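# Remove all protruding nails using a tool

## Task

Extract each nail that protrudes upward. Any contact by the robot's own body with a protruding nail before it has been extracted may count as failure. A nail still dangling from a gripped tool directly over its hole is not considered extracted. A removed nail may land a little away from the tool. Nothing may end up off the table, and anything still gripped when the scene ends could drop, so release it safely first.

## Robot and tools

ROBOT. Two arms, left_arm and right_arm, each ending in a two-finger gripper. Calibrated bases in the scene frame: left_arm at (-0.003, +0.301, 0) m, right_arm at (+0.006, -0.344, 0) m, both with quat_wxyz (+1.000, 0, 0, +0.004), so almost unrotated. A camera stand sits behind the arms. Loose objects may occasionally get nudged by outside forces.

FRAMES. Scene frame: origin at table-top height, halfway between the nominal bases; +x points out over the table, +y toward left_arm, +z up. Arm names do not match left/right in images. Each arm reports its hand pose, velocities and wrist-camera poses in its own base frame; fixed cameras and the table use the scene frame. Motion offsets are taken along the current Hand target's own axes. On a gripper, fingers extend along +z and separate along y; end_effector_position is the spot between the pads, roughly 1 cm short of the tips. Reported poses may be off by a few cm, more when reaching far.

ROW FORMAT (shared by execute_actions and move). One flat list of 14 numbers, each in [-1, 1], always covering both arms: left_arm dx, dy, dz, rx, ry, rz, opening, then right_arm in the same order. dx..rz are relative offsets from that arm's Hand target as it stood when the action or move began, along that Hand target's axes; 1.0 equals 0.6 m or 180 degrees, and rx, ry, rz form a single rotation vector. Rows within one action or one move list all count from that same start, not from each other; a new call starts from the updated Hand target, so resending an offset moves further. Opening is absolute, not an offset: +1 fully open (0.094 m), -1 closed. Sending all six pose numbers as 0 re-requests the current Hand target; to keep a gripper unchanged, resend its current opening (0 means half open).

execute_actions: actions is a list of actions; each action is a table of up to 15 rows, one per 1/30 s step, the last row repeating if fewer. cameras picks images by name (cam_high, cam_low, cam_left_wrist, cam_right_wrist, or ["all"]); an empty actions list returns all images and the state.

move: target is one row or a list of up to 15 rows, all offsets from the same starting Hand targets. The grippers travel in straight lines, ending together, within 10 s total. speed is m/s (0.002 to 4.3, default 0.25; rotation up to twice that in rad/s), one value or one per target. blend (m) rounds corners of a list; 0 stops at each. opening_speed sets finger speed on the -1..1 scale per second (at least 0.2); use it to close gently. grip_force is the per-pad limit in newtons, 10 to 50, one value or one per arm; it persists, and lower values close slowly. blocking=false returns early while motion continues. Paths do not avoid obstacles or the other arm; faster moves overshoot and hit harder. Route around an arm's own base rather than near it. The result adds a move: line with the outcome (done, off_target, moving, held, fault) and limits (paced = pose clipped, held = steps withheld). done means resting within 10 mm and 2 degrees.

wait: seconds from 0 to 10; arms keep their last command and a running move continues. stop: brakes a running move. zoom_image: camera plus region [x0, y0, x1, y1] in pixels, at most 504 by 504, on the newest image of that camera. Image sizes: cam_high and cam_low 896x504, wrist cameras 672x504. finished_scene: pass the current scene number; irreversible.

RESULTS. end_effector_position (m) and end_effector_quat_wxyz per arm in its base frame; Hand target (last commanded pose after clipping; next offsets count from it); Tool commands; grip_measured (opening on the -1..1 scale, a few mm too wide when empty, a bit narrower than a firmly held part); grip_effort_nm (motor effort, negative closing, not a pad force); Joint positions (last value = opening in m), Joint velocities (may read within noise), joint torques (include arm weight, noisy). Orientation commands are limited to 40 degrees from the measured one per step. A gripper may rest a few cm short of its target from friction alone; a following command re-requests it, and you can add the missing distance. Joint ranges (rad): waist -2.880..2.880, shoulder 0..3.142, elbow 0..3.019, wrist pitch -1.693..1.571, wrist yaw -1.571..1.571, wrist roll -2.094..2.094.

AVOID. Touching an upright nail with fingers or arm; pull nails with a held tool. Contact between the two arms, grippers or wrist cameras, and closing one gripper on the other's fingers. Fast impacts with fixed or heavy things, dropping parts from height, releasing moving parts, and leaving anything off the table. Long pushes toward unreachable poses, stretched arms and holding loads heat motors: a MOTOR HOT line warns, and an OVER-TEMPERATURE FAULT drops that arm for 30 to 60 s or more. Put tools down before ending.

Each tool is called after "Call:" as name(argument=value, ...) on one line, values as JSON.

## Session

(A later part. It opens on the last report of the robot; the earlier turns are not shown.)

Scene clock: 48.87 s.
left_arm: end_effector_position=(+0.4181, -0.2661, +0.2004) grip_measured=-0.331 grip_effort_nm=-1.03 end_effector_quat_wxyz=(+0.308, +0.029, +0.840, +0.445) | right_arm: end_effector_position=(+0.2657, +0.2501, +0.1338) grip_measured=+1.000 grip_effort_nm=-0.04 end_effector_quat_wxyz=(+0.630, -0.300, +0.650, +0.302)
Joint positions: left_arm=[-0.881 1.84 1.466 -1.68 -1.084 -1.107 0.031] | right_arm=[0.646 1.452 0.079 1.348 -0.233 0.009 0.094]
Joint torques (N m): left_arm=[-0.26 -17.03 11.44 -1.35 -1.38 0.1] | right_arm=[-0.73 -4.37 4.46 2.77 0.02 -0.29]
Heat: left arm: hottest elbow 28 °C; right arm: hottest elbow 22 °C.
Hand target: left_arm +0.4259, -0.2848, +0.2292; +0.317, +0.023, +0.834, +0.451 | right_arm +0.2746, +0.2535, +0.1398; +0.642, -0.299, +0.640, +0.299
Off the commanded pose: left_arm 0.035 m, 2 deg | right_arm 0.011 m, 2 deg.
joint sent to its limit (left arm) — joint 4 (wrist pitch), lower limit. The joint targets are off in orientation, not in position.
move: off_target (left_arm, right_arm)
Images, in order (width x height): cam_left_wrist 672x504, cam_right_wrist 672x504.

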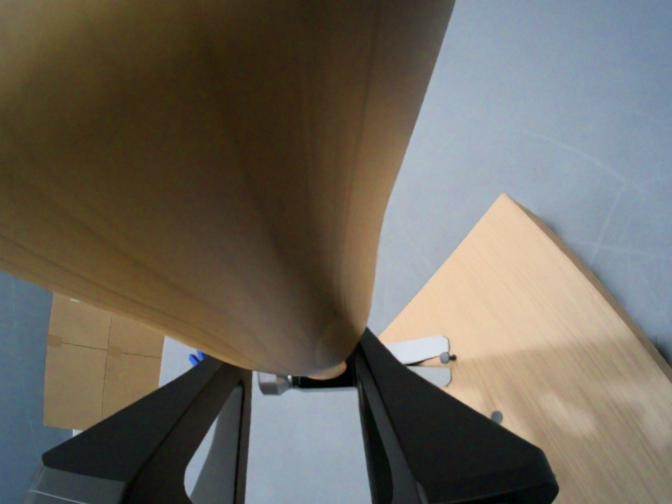

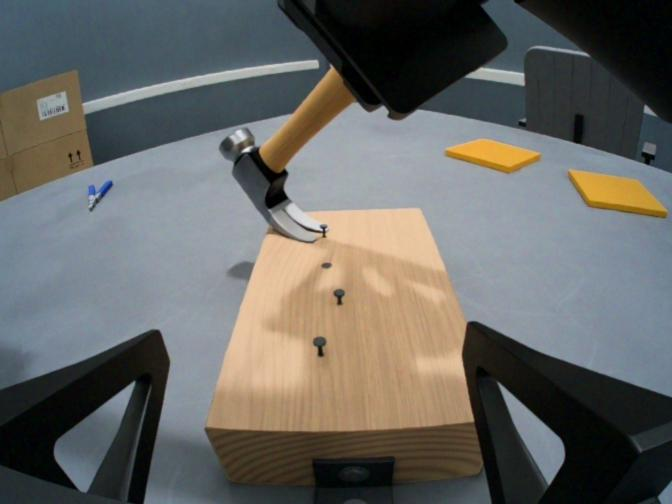

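Call:
move(target=[-0.0085,0.0127,-0.0065,0,0,0,-1,0,0,0,0,0,0,1], cameras=["cam_left_wrist","cam_right_wrist"], speed=0.06)

Call:
zoom_image(camera="cam_right_wrist", region=[220, 120, 420, 320])

Call:
zoom_image(camera="cam_left_wrist", region=[390, 302, 572, 444])

Scene clock: 50.10 s.
left_arm: end_effector_position=(+0.4183, -0.2674, +0.2012) grip_measured=-0.331 grip_effort_nm=-1.04 end_effector_quat_wxyz=(+0.306, +0.034, +0.841, +0.445) | right_arm: end_effector_position=(+0.2657, +0.2501, +0.1338) grip_measured=+1.000 grip_effort_nm=-0.05 end_effector_quat_wxyz=(+0.630, -0.300, +0.650, +0.302)
Joint positions: left_arm=[-0.882 1.84 1.47 -1.68 -1.082 -1.094 0.031] | right_arm=[0.646 1.452 0.079 1.348 -0.233 0.009 0.094]
Joint torques (N m): left_arm=[-0.26 -18.78 11.47 -1.35 -1.49 0.17] | right_arm=[-0.38 -4.13 4.53 2.91 -0.01 -0.27]
Heat: left arm: hottest elbow 28 °C; right arm: hottest elbow 22 °C.
Hand target: left_arm +0.4260, -0.2847, +0.2392; +0.317, +0.022, +0.834, +0.451 | right_arm +0.2746, +0.2535, +0.1398; +0.642, -0.299, +0.640, +0.299
Off the commanded pose: left_arm 0.042 m, 2 deg | right_arm 0.011 m, 2 deg.
joint sent to its limit (left arm) — joint 4 (wrist pitch), lower limit. The joint targets are off in orientation, not in position.
move: off_target (left_arm, right_arm)
Images, in order (width x height): cam_left_wrist 672x504, cam_right_wrist 672x504.

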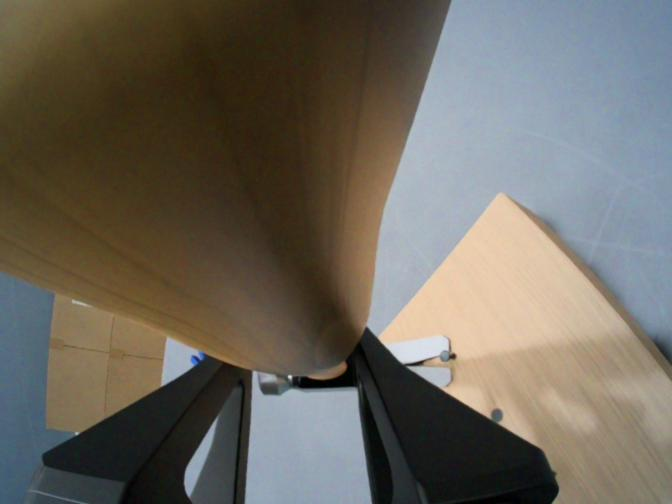

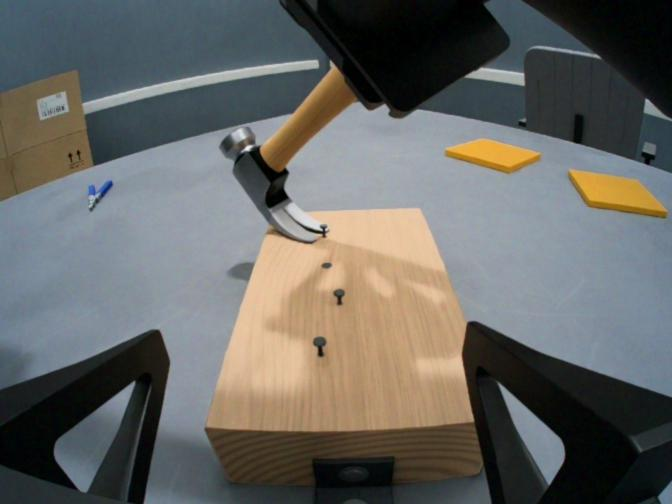

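Scaled by 2.520 from the camera's 672x504 image, which has a finer 960x720 frame.

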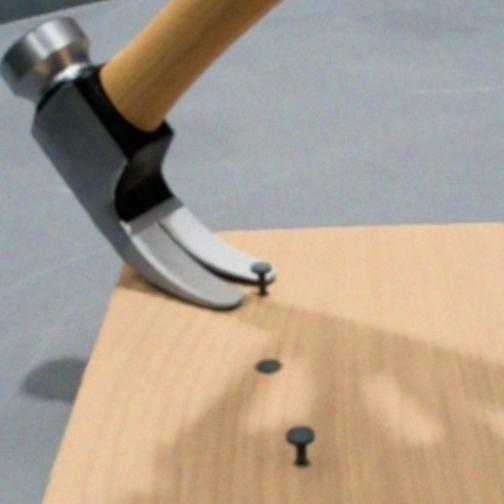

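Scaled by 2.769 from the camera's 672x504 image, which has a finer 960x720 frame.

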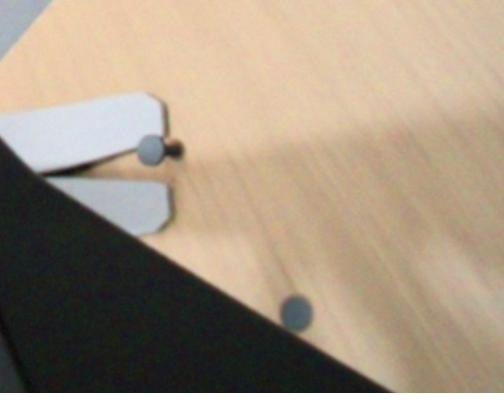

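Call:
move(target=[0.021,-0.006,0.0247,0,0,0,-1,0,0,0,0,0,0,1], cameras=["cam_left_wrist","cam_right_wrist"], speed=0.06)

Call:
zoom_image(camera="cam_right_wrist", region=[220, 120, 420, 320])

Call:
zoom_image(camera="cam_left_wrist", region=[390, 302, 572, 444])

Scene clock: 51.57 s.
left_arm: end_effector_position=(+0.4183, -0.2674, +0.2012) grip_measured=-0.331 grip_effort_nm=-1.03 end_effector_quat_wxyz=(+0.309, +0.028, +0.841, +0.443) | right_arm: end_effector_position=(+0.2657, +0.2501, +0.1338) grip_measured=+1.000 grip_effort_nm=-0.04 end_effector_quat_wxyz=(+0.630, -0.300, +0.650, +0.302)
Joint positions: left_arm=[-0.882 1.84 1.47 -1.68 -1.082 -1.109 0.031] | right_arm=[0.646 1.452 0.079 1.348 -0.233 0.009 0.094]
Joint torques (N m): left_arm=[0.97 -17.61 9.35 -1.36 -1.64 -0.02] | right_arm=[-0.38 -3.78 4.42 2.81 -0.02 -0.28]
Heat: left arm: hottest elbow 28 °C; right arm: hottest elbow 22 °C.
Hand target: left_arm +0.4249, -0.2718, +0.2242; +0.317, +0.022, +0.834, +0.451 | right_arm +0.2746, +0.2535, +0.1398; +0.642, -0.299, +0.640, +0.299
Off the commanded pose: left_arm 0.024 m, 2 deg | right_arm 0.011 m, 2 deg.
joint sent to its limit (left arm) — joint 4 (wrist pitch), lower limit. The joint targets still meet the commanded pose.
move: off_target (left_arm, right_arm)
Images, in order (width x height): cam_left_wrist 672x504, cam_right_wrist 672x504.

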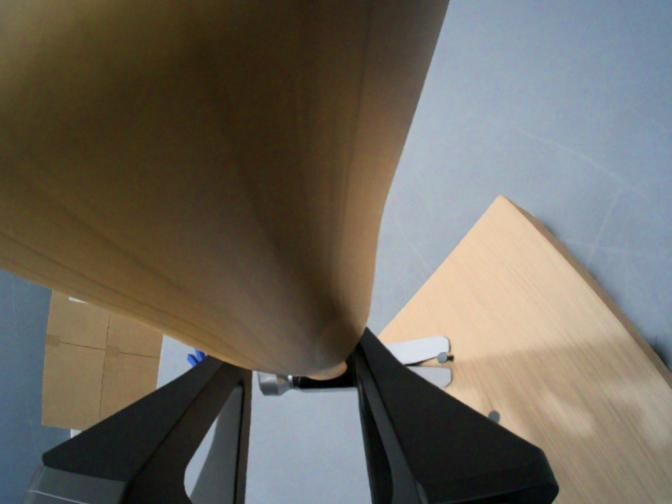

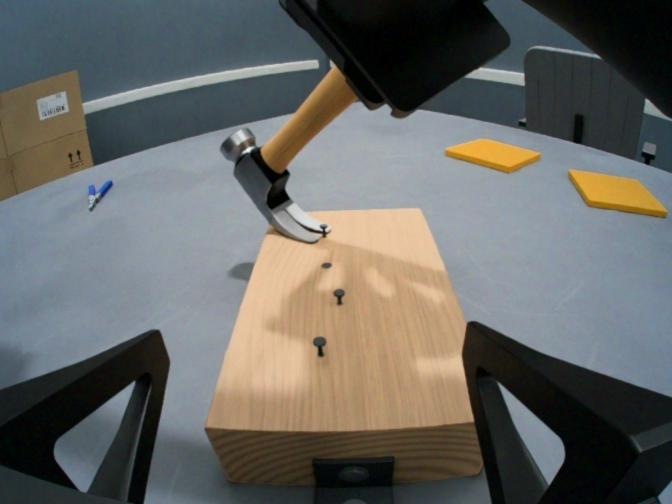

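Scaled by 2.520 from the camera's 672x504 image, which has a finer 960x720 frame.

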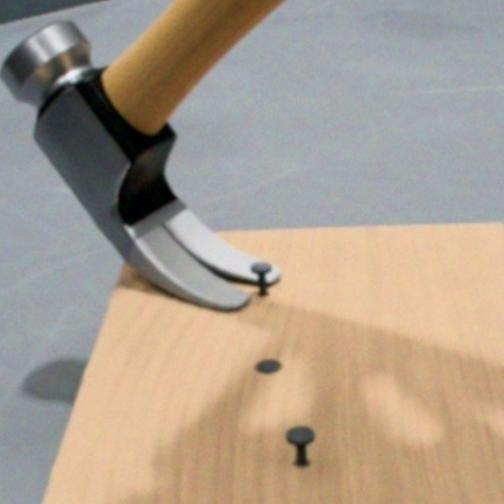

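Scaled by 2.769 from the camera's 672x504 image, which has a finer 960x720 frame.

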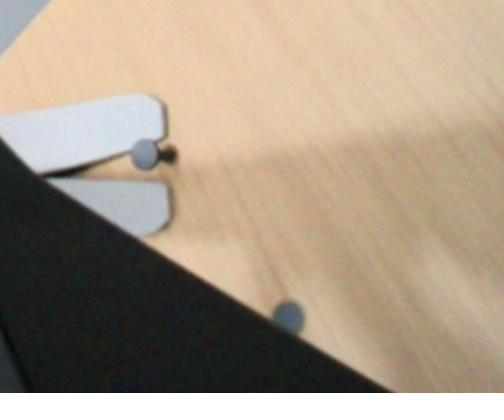

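Call:
move(target=[-0.0233,-0.0213,-0.0115,0,0,0,-1,0,0,0,0,0,0,1], cameras=["cam_left_wrist","cam_right_wrist"], speed=0.06)

Call:
zoom_image(camera="cam_right_wrist", region=[220, 120, 420, 320])

Call:
zoom_image(camera="cam_left_wrist", region=[390, 302, 572, 444])

Scene clock: 52.97 s.
left_arm: end_effector_position=(+0.4240, -0.2743, +0.2005) grip_measured=-0.331 grip_effort_nm=-1.04 end_effector_quat_wxyz=(+0.309, +0.030, +0.841, +0.442) | right_arm: end_effector_position=(+0.2657, +0.2501, +0.1338) grip_measured=+1.000 grip_effort_nm=-0.04 end_effector_quat_wxyz=(+0.630, -0.300, +0.650, +0.302)
Joint positions: left_arm=[-0.882 1.859 1.497 -1.68 -1.083 -1.097 0.031] | right_arm=[0.646 1.452 0.079 1.348 -0.233 0.009 0.094]
Joint torques (N m): left_arm=[0.38 -16.32 11.41 -1.32 -1.58 0.05] | right_arm=[-0.44 -3.72 4.45 2.91 0 -0.28]
Heat: left arm: hottest elbow 28 °C; right arm: hottest elbow 22 °C.
Hand target: left_arm +0.4355, -0.2890, +0.2242; +0.317, +0.022, +0.834, +0.451 | right_arm +0.2746, +0.2535, +0.1398; +0.642, -0.299, +0.640, +0.299
Off the commanded pose: left_arm 0.030 m, 2 deg | right_arm 0.011 m, 2 deg.
joint sent to its limit (left arm) — joint 4 (wrist pitch), lower limit. The joint targets still meet the commanded pose.
move: off_target (left_arm, right_arm)
Images, in order (width x height): cam_left_wrist 672x504, cam_right_wrist 672x504.

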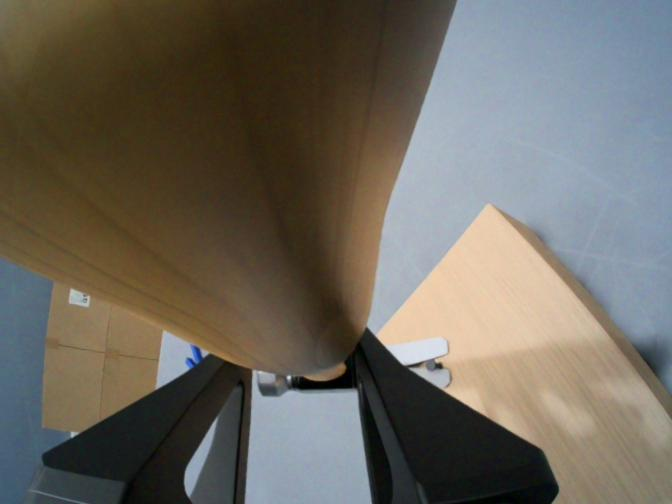

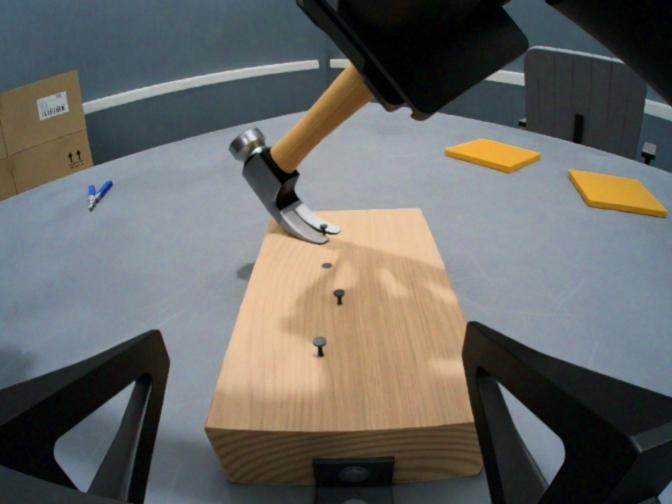

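Scaled by 2.520 from the camera's 672x504 image, which has a finer 960x720 frame.

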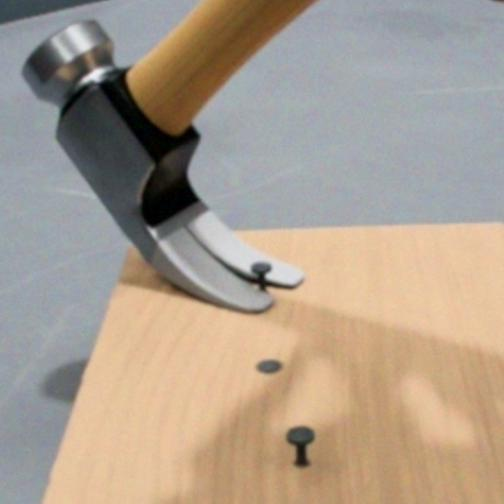

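Scaled by 2.769 from the camera's 672x504 image, which has a finer 960x720 frame.

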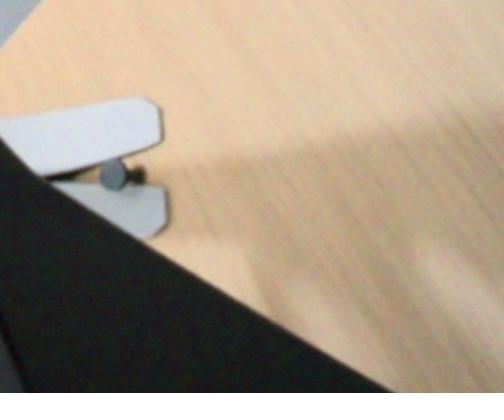

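Call:
move(target=[0.046,0.087,0.0355,0.0509,0,-0.066,-1,0,0,0,0,0,0,1], cameras=["cam_left_wrist","cam_right_wrist"], speed=0.08)

Call:
zoom_image(camera="cam_right_wrist", region=[220, 120, 420, 320])

Call:
zoom_image(camera="cam_left_wrist", region=[390, 302, 572, 444])

Scene clock: 55.80 s.
left_arm: end_effector_position=(+0.4073, -0.2415, +0.2141) grip_measured=-0.331 grip_effort_nm=-1.04 end_effector_quat_wxyz=(+0.345, -0.039, +0.870, +0.351) | right_arm: end_effector_position=(+0.2657, +0.2501, +0.1338) grip_measured=+1.000 grip_effort_nm=-0.04 end_effector_quat_wxyz=(+0.630, -0.300, +0.650, +0.302)
Joint positions: left_arm=[-0.852 1.655 1.32 -1.431 -1.016 -1.05 0.031] | right_arm=[0.646 1.452 0.079 1.348 -0.233 0.009 0.094]
Joint torques (N m): left_arm=[2.08 -17.73 8.2 -0.47 -1.77 0.21] | right_arm=[-0.56 -3.66 4.55 3 0.03 -0.24]
Heat: left arm: hottest elbow 28 °C; right arm: hottest elbow 22 °C.
Hand target: left_arm +0.4121, -0.2335, +0.2419; +0.359, -0.039, +0.865, +0.348 | right_arm +0.2746, +0.2535, +0.1398; +0.642, -0.299, +0.640, +0.299
Off the commanded pose: left_arm 0.029 m, 2 deg | right_arm 0.011 m, 2 deg.
move: off_target (left_arm, right_arm)
Images, in order (width x height): cam_left_wrist 672x504, cam_right_wrist 672x504.

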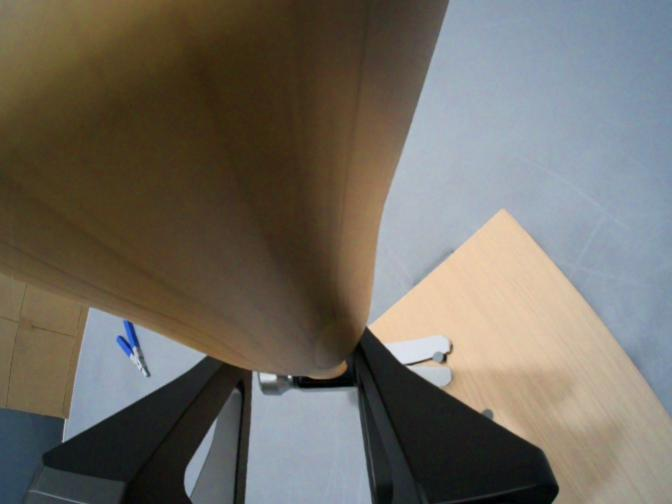

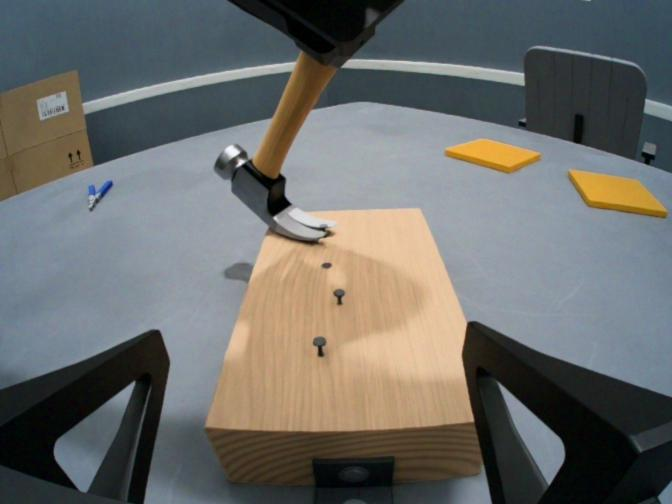

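Scaled by 2.520 from the camera's 672x504 image, which has a finer 960x720 frame.

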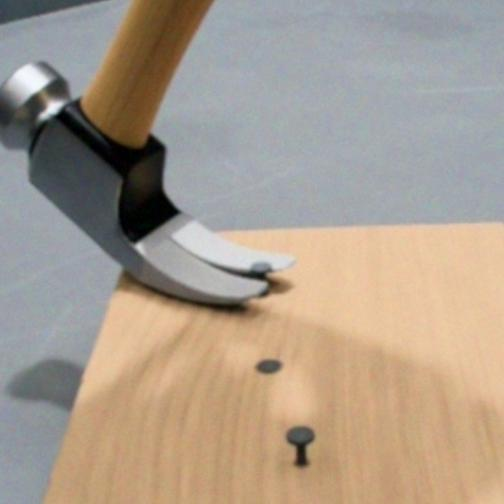

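Scaled by 2.769 from the camera's 672x504 image, which has a finer 960x720 frame.

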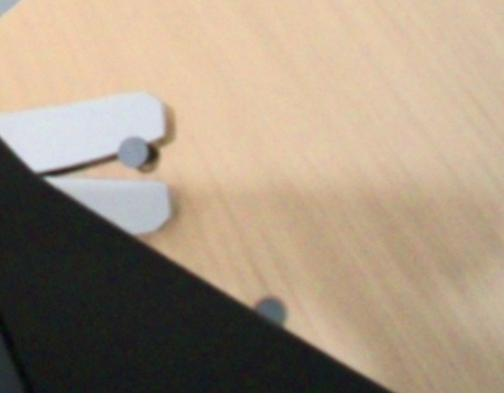

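Call:
move(target=[0.030,0.095,0.0233,0.0679,0,-0.088,-1,0,0,0,0,0,0,1], cameras=["cam_left_wrist","cam_right_wrist"], speed=0.08)

Call:
zoom_image(camera="cam_right_wrist", region=[220, 120, 420, 320])

Call:
zoom_image(camera="cam_left_wrist", region=[390, 302, 572, 444])

Scene clock: 59.27 s.
left_arm: end_effector_position=(+0.4063, -0.2197, +0.2138) grip_measured=-0.324 grip_effort_nm=-1.04 end_effector_quat_wxyz=(+0.384, -0.055, +0.896, +0.216) | right_arm: end_effector_position=(+0.2657, +0.2501, +0.1338) grip_measured=+1.000 grip_effort_nm=-0.04 end_effector_quat_wxyz=(+0.630, -0.300, +0.650, +0.302)
Joint positions: left_arm=[-0.791 1.422 1.094 -0.982 -0.885 -0.789 0.032] | right_arm=[0.646 1.452 0.079 1.348 -0.233 0.009 0.094]
Joint torques (N m): left_arm=[3.6 -21.83 5.82 -1.63 -1.58 -1.13] | right_arm=[-0.21 -3.6 4.48 2.82 0 -0.31]
Heat: left arm: hottest elbow 28 °C; right arm: hottest elbow 22 °C.
Hand target: left_arm +0.3892, -0.1784, +0.2558; +0.405, -0.119, +0.884, +0.201 | right_arm +0.2746, +0.2535, +0.1398; +0.642, -0.299, +0.640, +0.299
Off the commanded pose: left_arm 0.061 m, 8 deg | right_arm 0.011 m, 2 deg.
move: off_target (left_arm, right_arm)
Images, in order (width x height): cam_left_wrist 672x504, cam_right_wrist 672x504.

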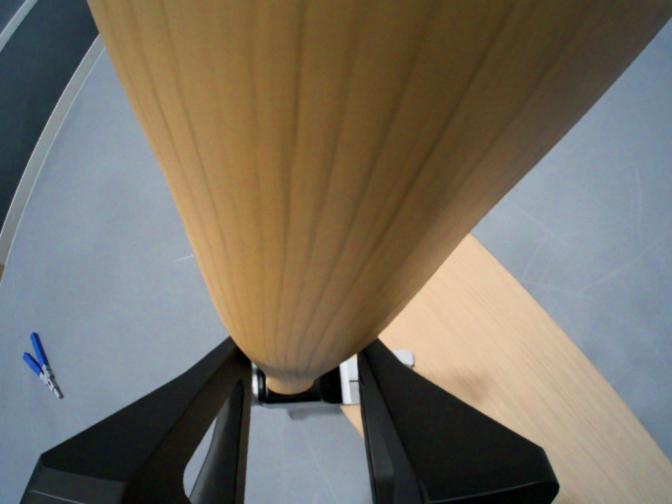

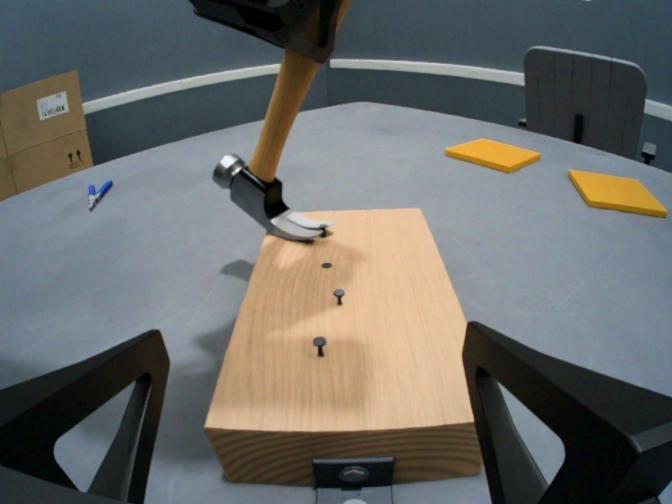

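Scaled by 2.520 from the camera's 672x504 image, which has a finer 960x720 frame.

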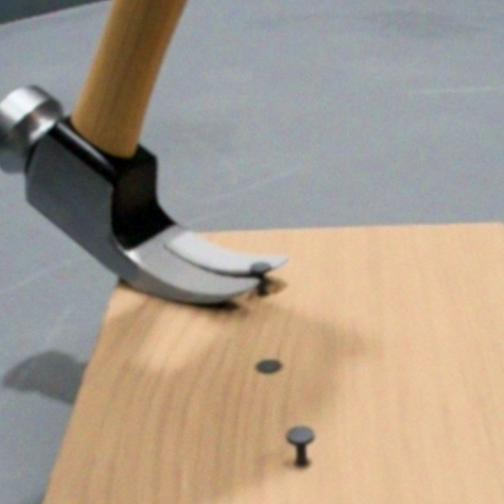

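Scaled by 2.769 from the camera's 672x504 image, which has a finer 960x720 frame.

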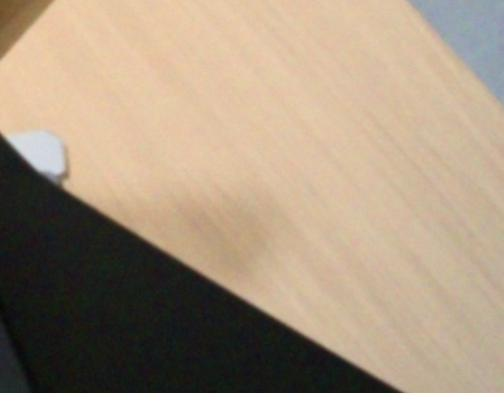

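Call:
move(target=[0.0137,0.0647,0.0105,0,0,0,-1,0,0,0,0,0,0,1], cameras=["cam_left_wrist","cam_right_wrist"], speed=0.08)

Call:
zoom_image(camera="cam_right_wrist", region=[220, 120, 420, 320])

Scene clock: 60.90 s.
left_arm: end_effector_position=(+0.4042, -0.2178, +0.2140) grip_measured=-0.323 grip_effort_nm=-1.03 end_effector_quat_wxyz=(+0.392, -0.039, +0.901, +0.182) | right_arm: end_effector_position=(+0.2657, +0.2501, +0.1338) grip_measured=+1.000 grip_effort_nm=-0.04 end_effector_quat_wxyz=(+0.630, -0.300, +0.650, +0.302)
Joint positions: left_arm=[-0.778 1.364 1.036 -0.875 -0.836 -0.701 0.032] | right_arm=[0.646 1.452 0.079 1.348 -0.233 0.009 0.094]
Joint torques (N m): left_arm=[5.77 -23.71 3.71 -3.34 -3.04 -1.34] | right_arm=[-0.56 -4.01 4.7 3.03 0.01 -0.3]
Heat: left arm: hottest elbow 28 °C; right arm: hottest elbow 22 °C.
Hand target: left_arm +0.3735, -0.1413, +0.2559; +0.405, -0.119, +0.884, +0.201 | right_arm +0.2746, +0.2535, +0.1398; +0.642, -0.299, +0.640, +0.299
Off the commanded pose: left_arm 0.092 m, 10 deg | right_arm 0.011 m, 2 deg.
move: off_target (left_arm, right_arm)
Images, in order (width x height): cam_left_wrist 672x504, cam_right_wrist 672x504.

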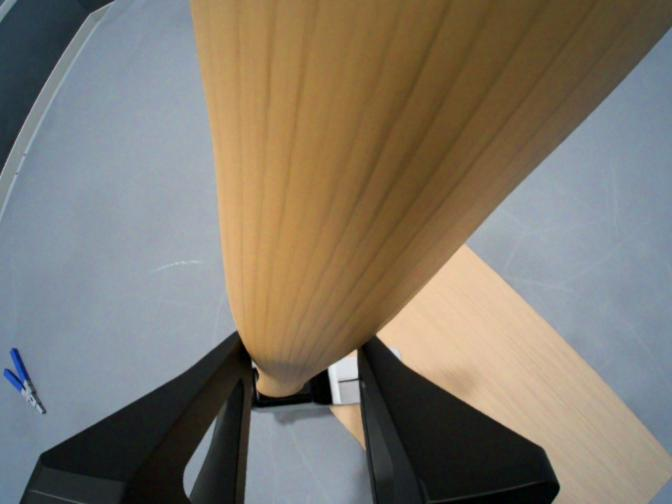

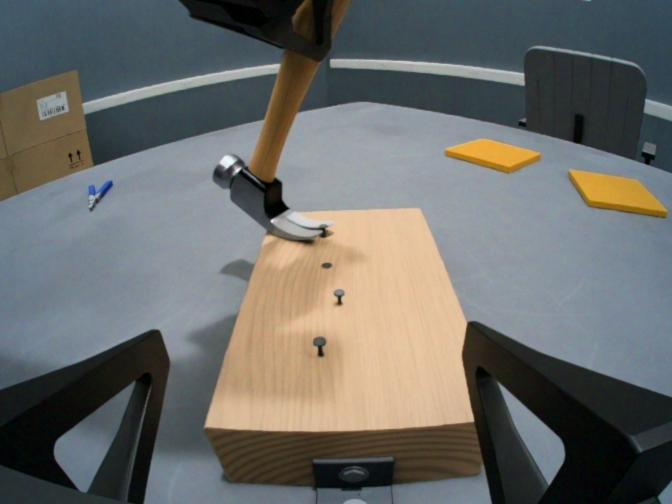

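Scaled by 2.520 from the camera's 672x504 image, which has a finer 960x720 frame.

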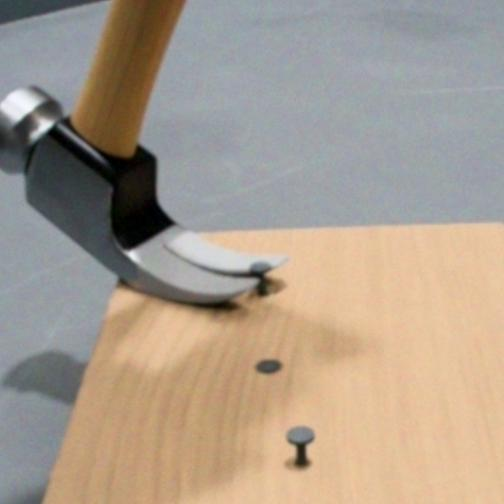

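Call:
move(target=[0.0171,0.081,0.0131,0,0,0,-1,0,0,0,0,0,0,1], cameras=["cam_left_wrist","cam_right_wrist"], speed=0.08)

Call:
zoom_image(camera="cam_right_wrist", region=[220, 120, 420, 320])

Scene clock: 62.63 s.
left_arm: end_effector_position=(+0.3550, -0.1009, +0.2548) grip_measured=-0.985 grip_effort_nm=-0.80 end_effector_quat_wxyz=(+0.408, -0.117, +0.883, +0.198) | right_arm: end_effector_position=(+0.2657, +0.2501, +0.1338) grip_measured=+1.000 grip_effort_nm=-0.04 end_effector_quat_wxyz=(+0.630, -0.300, +0.650, +0.302)
Joint positions: left_arm=[-0.643 1.044 0.866 -0.958 -0.866 -0.703 0.001] | right_arm=[0.646 1.452 0.079 1.348 -0.233 0.009 0.094]
Joint torques (N m): left_arm=[1.96 -5.83 8.4 0.39 -0.46 -0.1] | right_arm=[-0.15 -3.78 4.38 2.92 0.03 -0.26]
Heat: left arm: hottest elbow 28 °C; right arm: hottest elbow 22 °C.
Hand target: left_arm +0.3540, -0.0950, +0.2560; +0.405, -0.119, +0.884, +0.201 | right_arm +0.2746, +0.2535, +0.1398; +0.642, -0.299, +0.640, +0.299
Off the commanded pose: left_arm 0.006 m, 1 deg | right_arm 0.011 m, 2 deg.
move: off_target (right_arm)
Images, in order (width x height): cam_left_wrist 672x504, cam_right_wrist 672x504.

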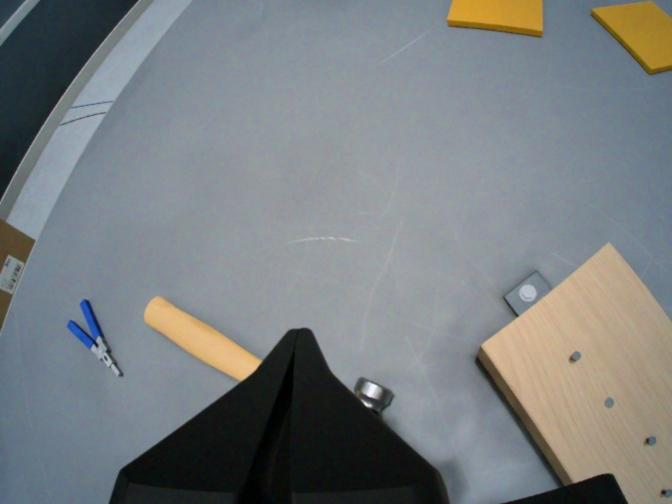

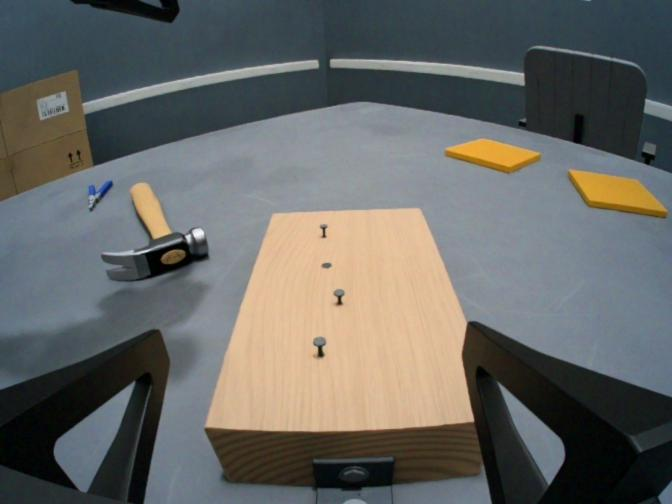

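Scaled by 2.520 from the camera's 672x504 image, which has a finer 960x720 frame.

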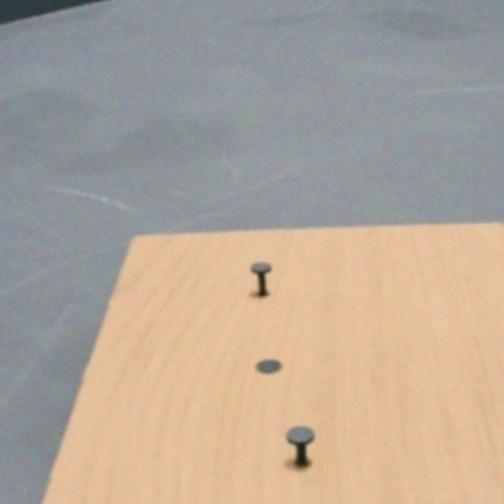

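Call:
move(target=[-0.108,0.082,-0.118,0.124,0.273,0.058,1,0,0,0,0,0,0,1], cameras=["all"], speed=0.3)

Scene clock: 67.03 s.
left_arm: end_effector_position=(+0.3228, -0.0822, +0.3356) grip_measured=+0.998 grip_effort_nm=0.09 end_effector_quat_wxyz=(+0.040, -0.033, +0.999, -0.010) | right_arm: end_effector_position=(+0.2657, +0.2501, +0.1338) grip_measured=+1.000 grip_effort_nm=-0.04 end_effector_quat_wxyz=(+0.630, -0.300, +0.650, +0.302)
Joint positions: left_arm=[-0.249 1.175 1.377 -1.69 -0.003 -0.315 0.094] | right_arm=[0.646 1.452 0.079 1.348 -0.233 0.009 0.094]
Joint torques (N m): left_arm=[1.85 -6.95 12.01 -0.16 0.09 -0.07] | right_arm=[-0.38 -4.01 4.45 2.85 0.02 -0.27]
Heat: left arm: hottest elbow 28 °C; right arm: hottest elbow 22 °C.
Hand target: left_arm +0.3300, -0.0801, +0.3601; -0.001, -0.035, +0.999, -0.001 | right_arm +0.2746, +0.2535, +0.1398; +0.642, -0.299, +0.640, +0.299
Off the commanded pose: left_arm 0.026 m, 5 deg | right_arm 0.011 m, 2 deg.
joint sent to its limit (left arm) — joint 4 (wrist pitch), lower limit. The joint targets are off in orientation, not in position.
move: off_target (left_arm, right_arm)

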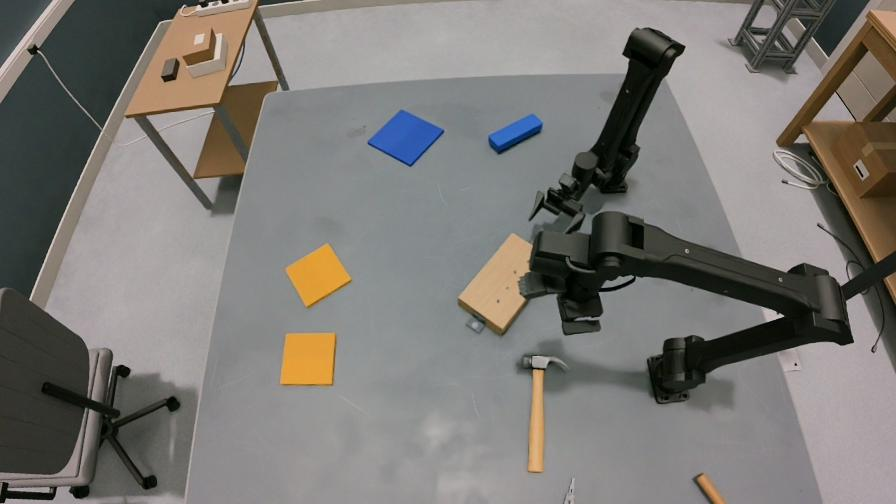

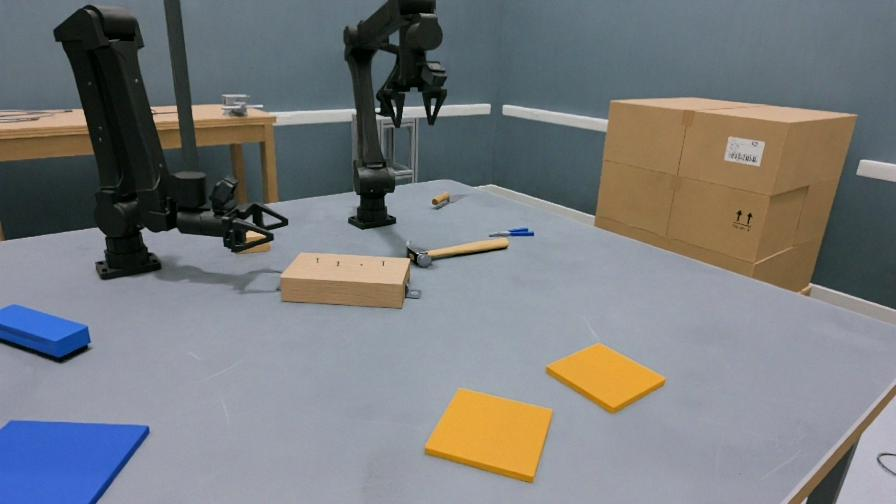

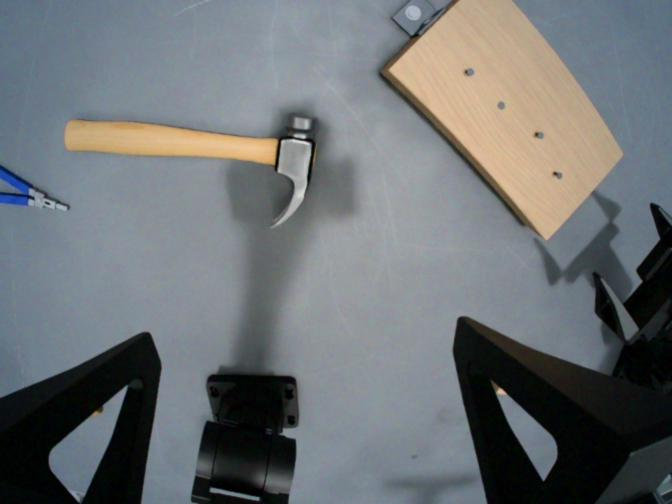

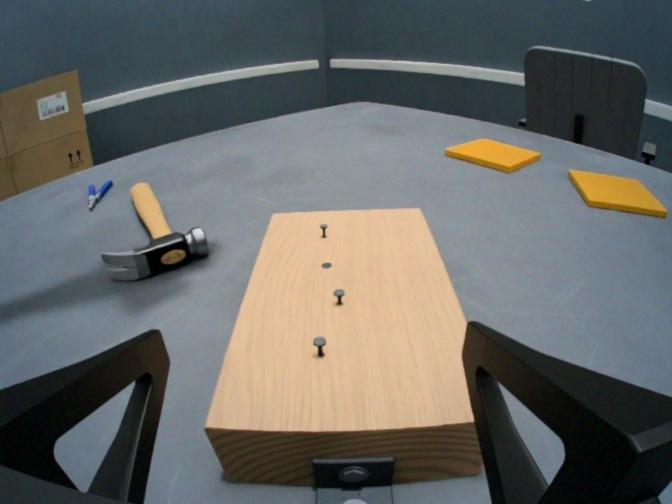

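Call:
move(target=[-0.065,0.427,0.40,0,0,0.478,1,0,0,0,0,0,0,1], cameras=["cam_left_wrist","cam_low"], speed=0.3)

Scene clock: 72.97 s.
left_arm: end_effector_position=(+0.3499, +0.1729, +0.1228) grip_measured=+0.998 grip_effort_nm=0.08 end_effector_quat_wxyz=(-0.001, +0.657, +0.754, -0.002) | right_arm: end_effector_position=(+0.2657, +0.2501, +0.1338) grip_measured=+1.000 grip_effort_nm=-0.04 end_effector_quat_wxyz=(+0.630, -0.300, +0.650, +0.302)
Joint positions: left_arm=[0.46 1.435 1.047 -1.188 -0.001 1.894 0.094] | right_arm=[0.646 1.452 0.079 1.348 -0.233 0.009 0.094]
Joint torques (N m): left_arm=[1.67 -9.17 7.49 0.39 0.1 -0.06] | right_arm=[-0.56 -3.78 4.49 2.99 0.03 -0.26]
Heat: left arm: hottest elbow 28 °C; right arm: hottest elbow 22 °C.
Hand target: left_arm +0.3508, +0.1778, +0.1198; +0.000, +0.656, +0.755, -0.001 | right_arm +0.2746, +0.2535, +0.1398; +0.642, -0.299, +0.640, +0.299
Off the commanded pose: left_arm 0.006 m, 0 deg | right_arm 0.011 m, 2 deg.
move: off_target (right_arm)
Images, in order (width x height): cam_low 896x504, cam_left_wrist 672x504.

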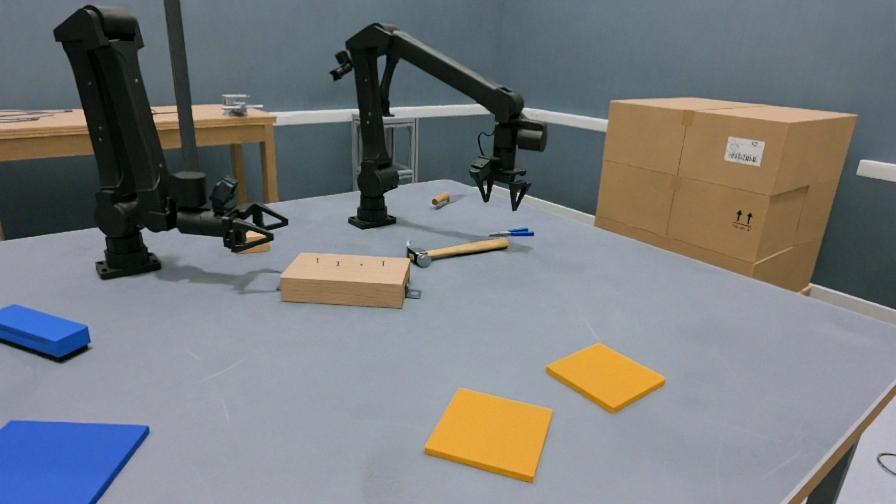

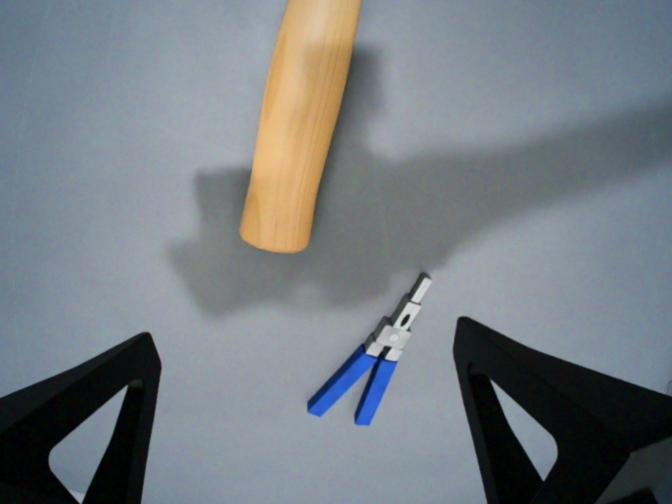

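Call:
move(target=[-0.0167,0.037,0.168,0,0,0.044,1,0,0,0,0,0,0,1], cameras=["cam_left_wrist","cam_low"], speed=0.12)

Scene clock: 74.93 s.
left_arm: end_effector_position=(+0.3696, +0.1751, +0.0222) grip_measured=+0.998 grip_effort_nm=0.09 end_effector_quat_wxyz=(-0.001, +0.699, +0.715, -0.002) | right_arm: end_effector_position=(+0.2657, +0.2501, +0.1338) grip_measured=+1.000 grip_effort_nm=-0.04 end_effector_quat_wxyz=(+0.630, -0.300, +0.650, +0.302)
Joint positions: left_arm=[0.443 1.622 0.959 -0.912 -0.001 1.991 0.094] | right_arm=[0.646 1.452 0.079 1.348 -0.233 0.009 0.094]
Joint torques (N m): left_arm=[-0.09 -10.64 6.38 0.29 0.1 -0.06] | right_arm=[-0.03 -3.37 4.53 2.88 -0.01 -0.27]
Heat: left arm: hottest elbow 28 °C; right arm: hottest elbow 22 °C.
Hand target: left_arm +0.3740, +0.1709, +0.0189; +0.000, +0.707, +0.708, -0.001 | right_arm +0.2746, +0.2535, +0.1398; +0.642, -0.299, +0.640, +0.299
Off the commanded pose: left_arm 0.007 m, 1 deg | right_arm 0.011 m, 2 deg.
move: off_target (right_arm)
Images, in order (width x height): cam_low 896x504, cam_left_wrist 672x504.

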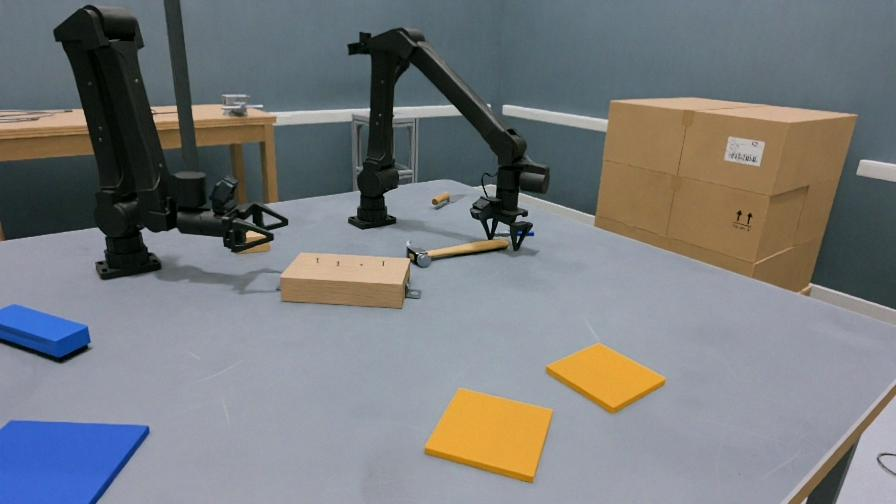

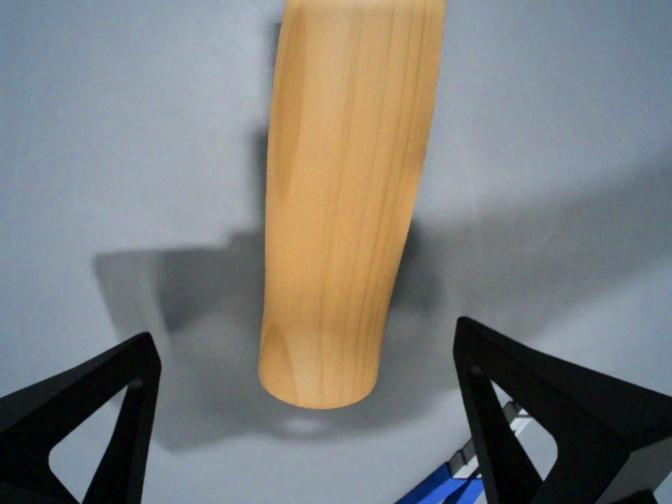

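Call:
zoom_image(camera="cam_low", region=[390, 180, 570, 290])

Scaled by 2.800 from the camera's 896x504 image, which has a finer 1280x720 frame.

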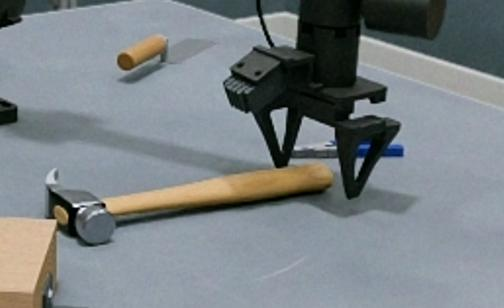

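Call:
move(target=[[-0.04,0,0.003,0,0,0,1,0,0,0,0,0,0,1],[-0.04,0,0.003,0,0,0,-1,0,0,0,0,0,0,1]], cameras=["cam_left_wrist","cam_low"], speed=0.1, opening_speed=0.8)

Call:
zoom_image(camera="cam_low", region=[390, 180, 570, 290])

Scene clock: 79.37 s.
left_arm: end_effector_position=(+0.3691, +0.1505, +0.0142) grip_measured=-0.239 grip_effort_nm=-1.03 end_effector_quat_wxyz=(-0.004, +0.711, +0.703, -0.009) | right_arm: end_effector_position=(+0.2657, +0.2501, +0.1338) grip_measured=+1.000 grip_effort_nm=-0.04 end_effector_quat_wxyz=(+0.630, -0.300, +0.650, +0.302)
Joint positions: left_arm=[0.388 1.622 0.932 -0.901 -0.001 1.97 0.036] | right_arm=[0.646 1.452 0.079 1.348 -0.233 0.009 0.094]
Joint torques (N m): left_arm=[-0.03 -12.1 6.11 0.32 0.13 -0.4] | right_arm=[-0.38 -4.07 4.57 2.69 0.01 -0.28]
Heat: left arm: hottest elbow 28 °C; right arm: hottest shoulder 22 °C.
Hand target: left_arm +0.3740, +0.1470, +0.0172; +0.000, +0.707, +0.708, -0.001 | right_arm +0.2746, +0.2535, +0.1398; +0.642, -0.299, +0.640, +0.299
Off the commanded pose: left_arm 0.007 m, 1 deg | right_arm 0.011 m, 2 deg.
move: off_target (right_arm)
Images, in order (width x height): cam_low 896x504, cam_left_wrist 672x504.

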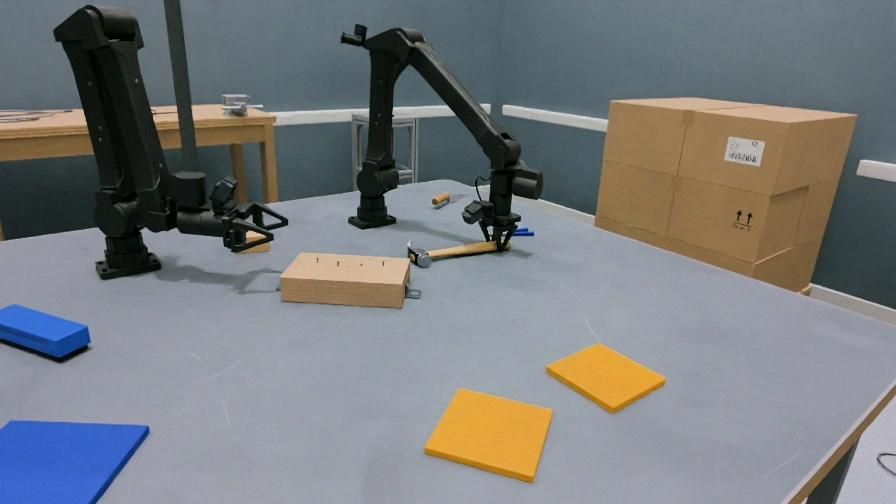

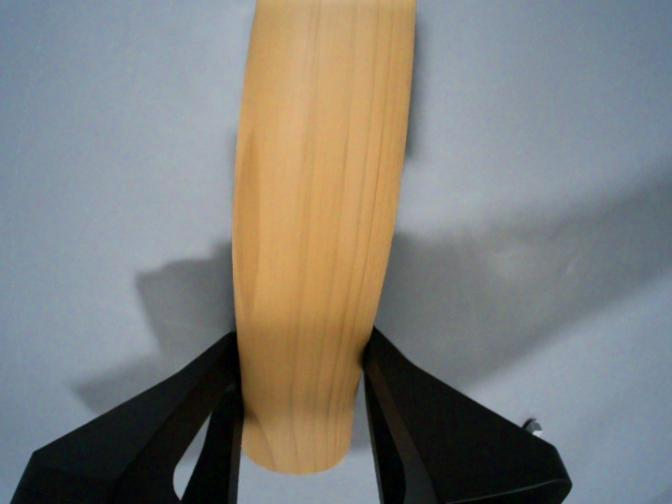

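Scaled by 2.800 from the camera's 896x504 image, which has a finer 1280x720 frame.

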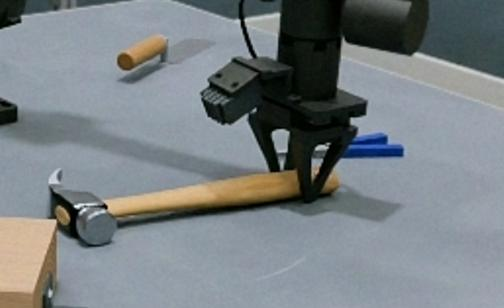

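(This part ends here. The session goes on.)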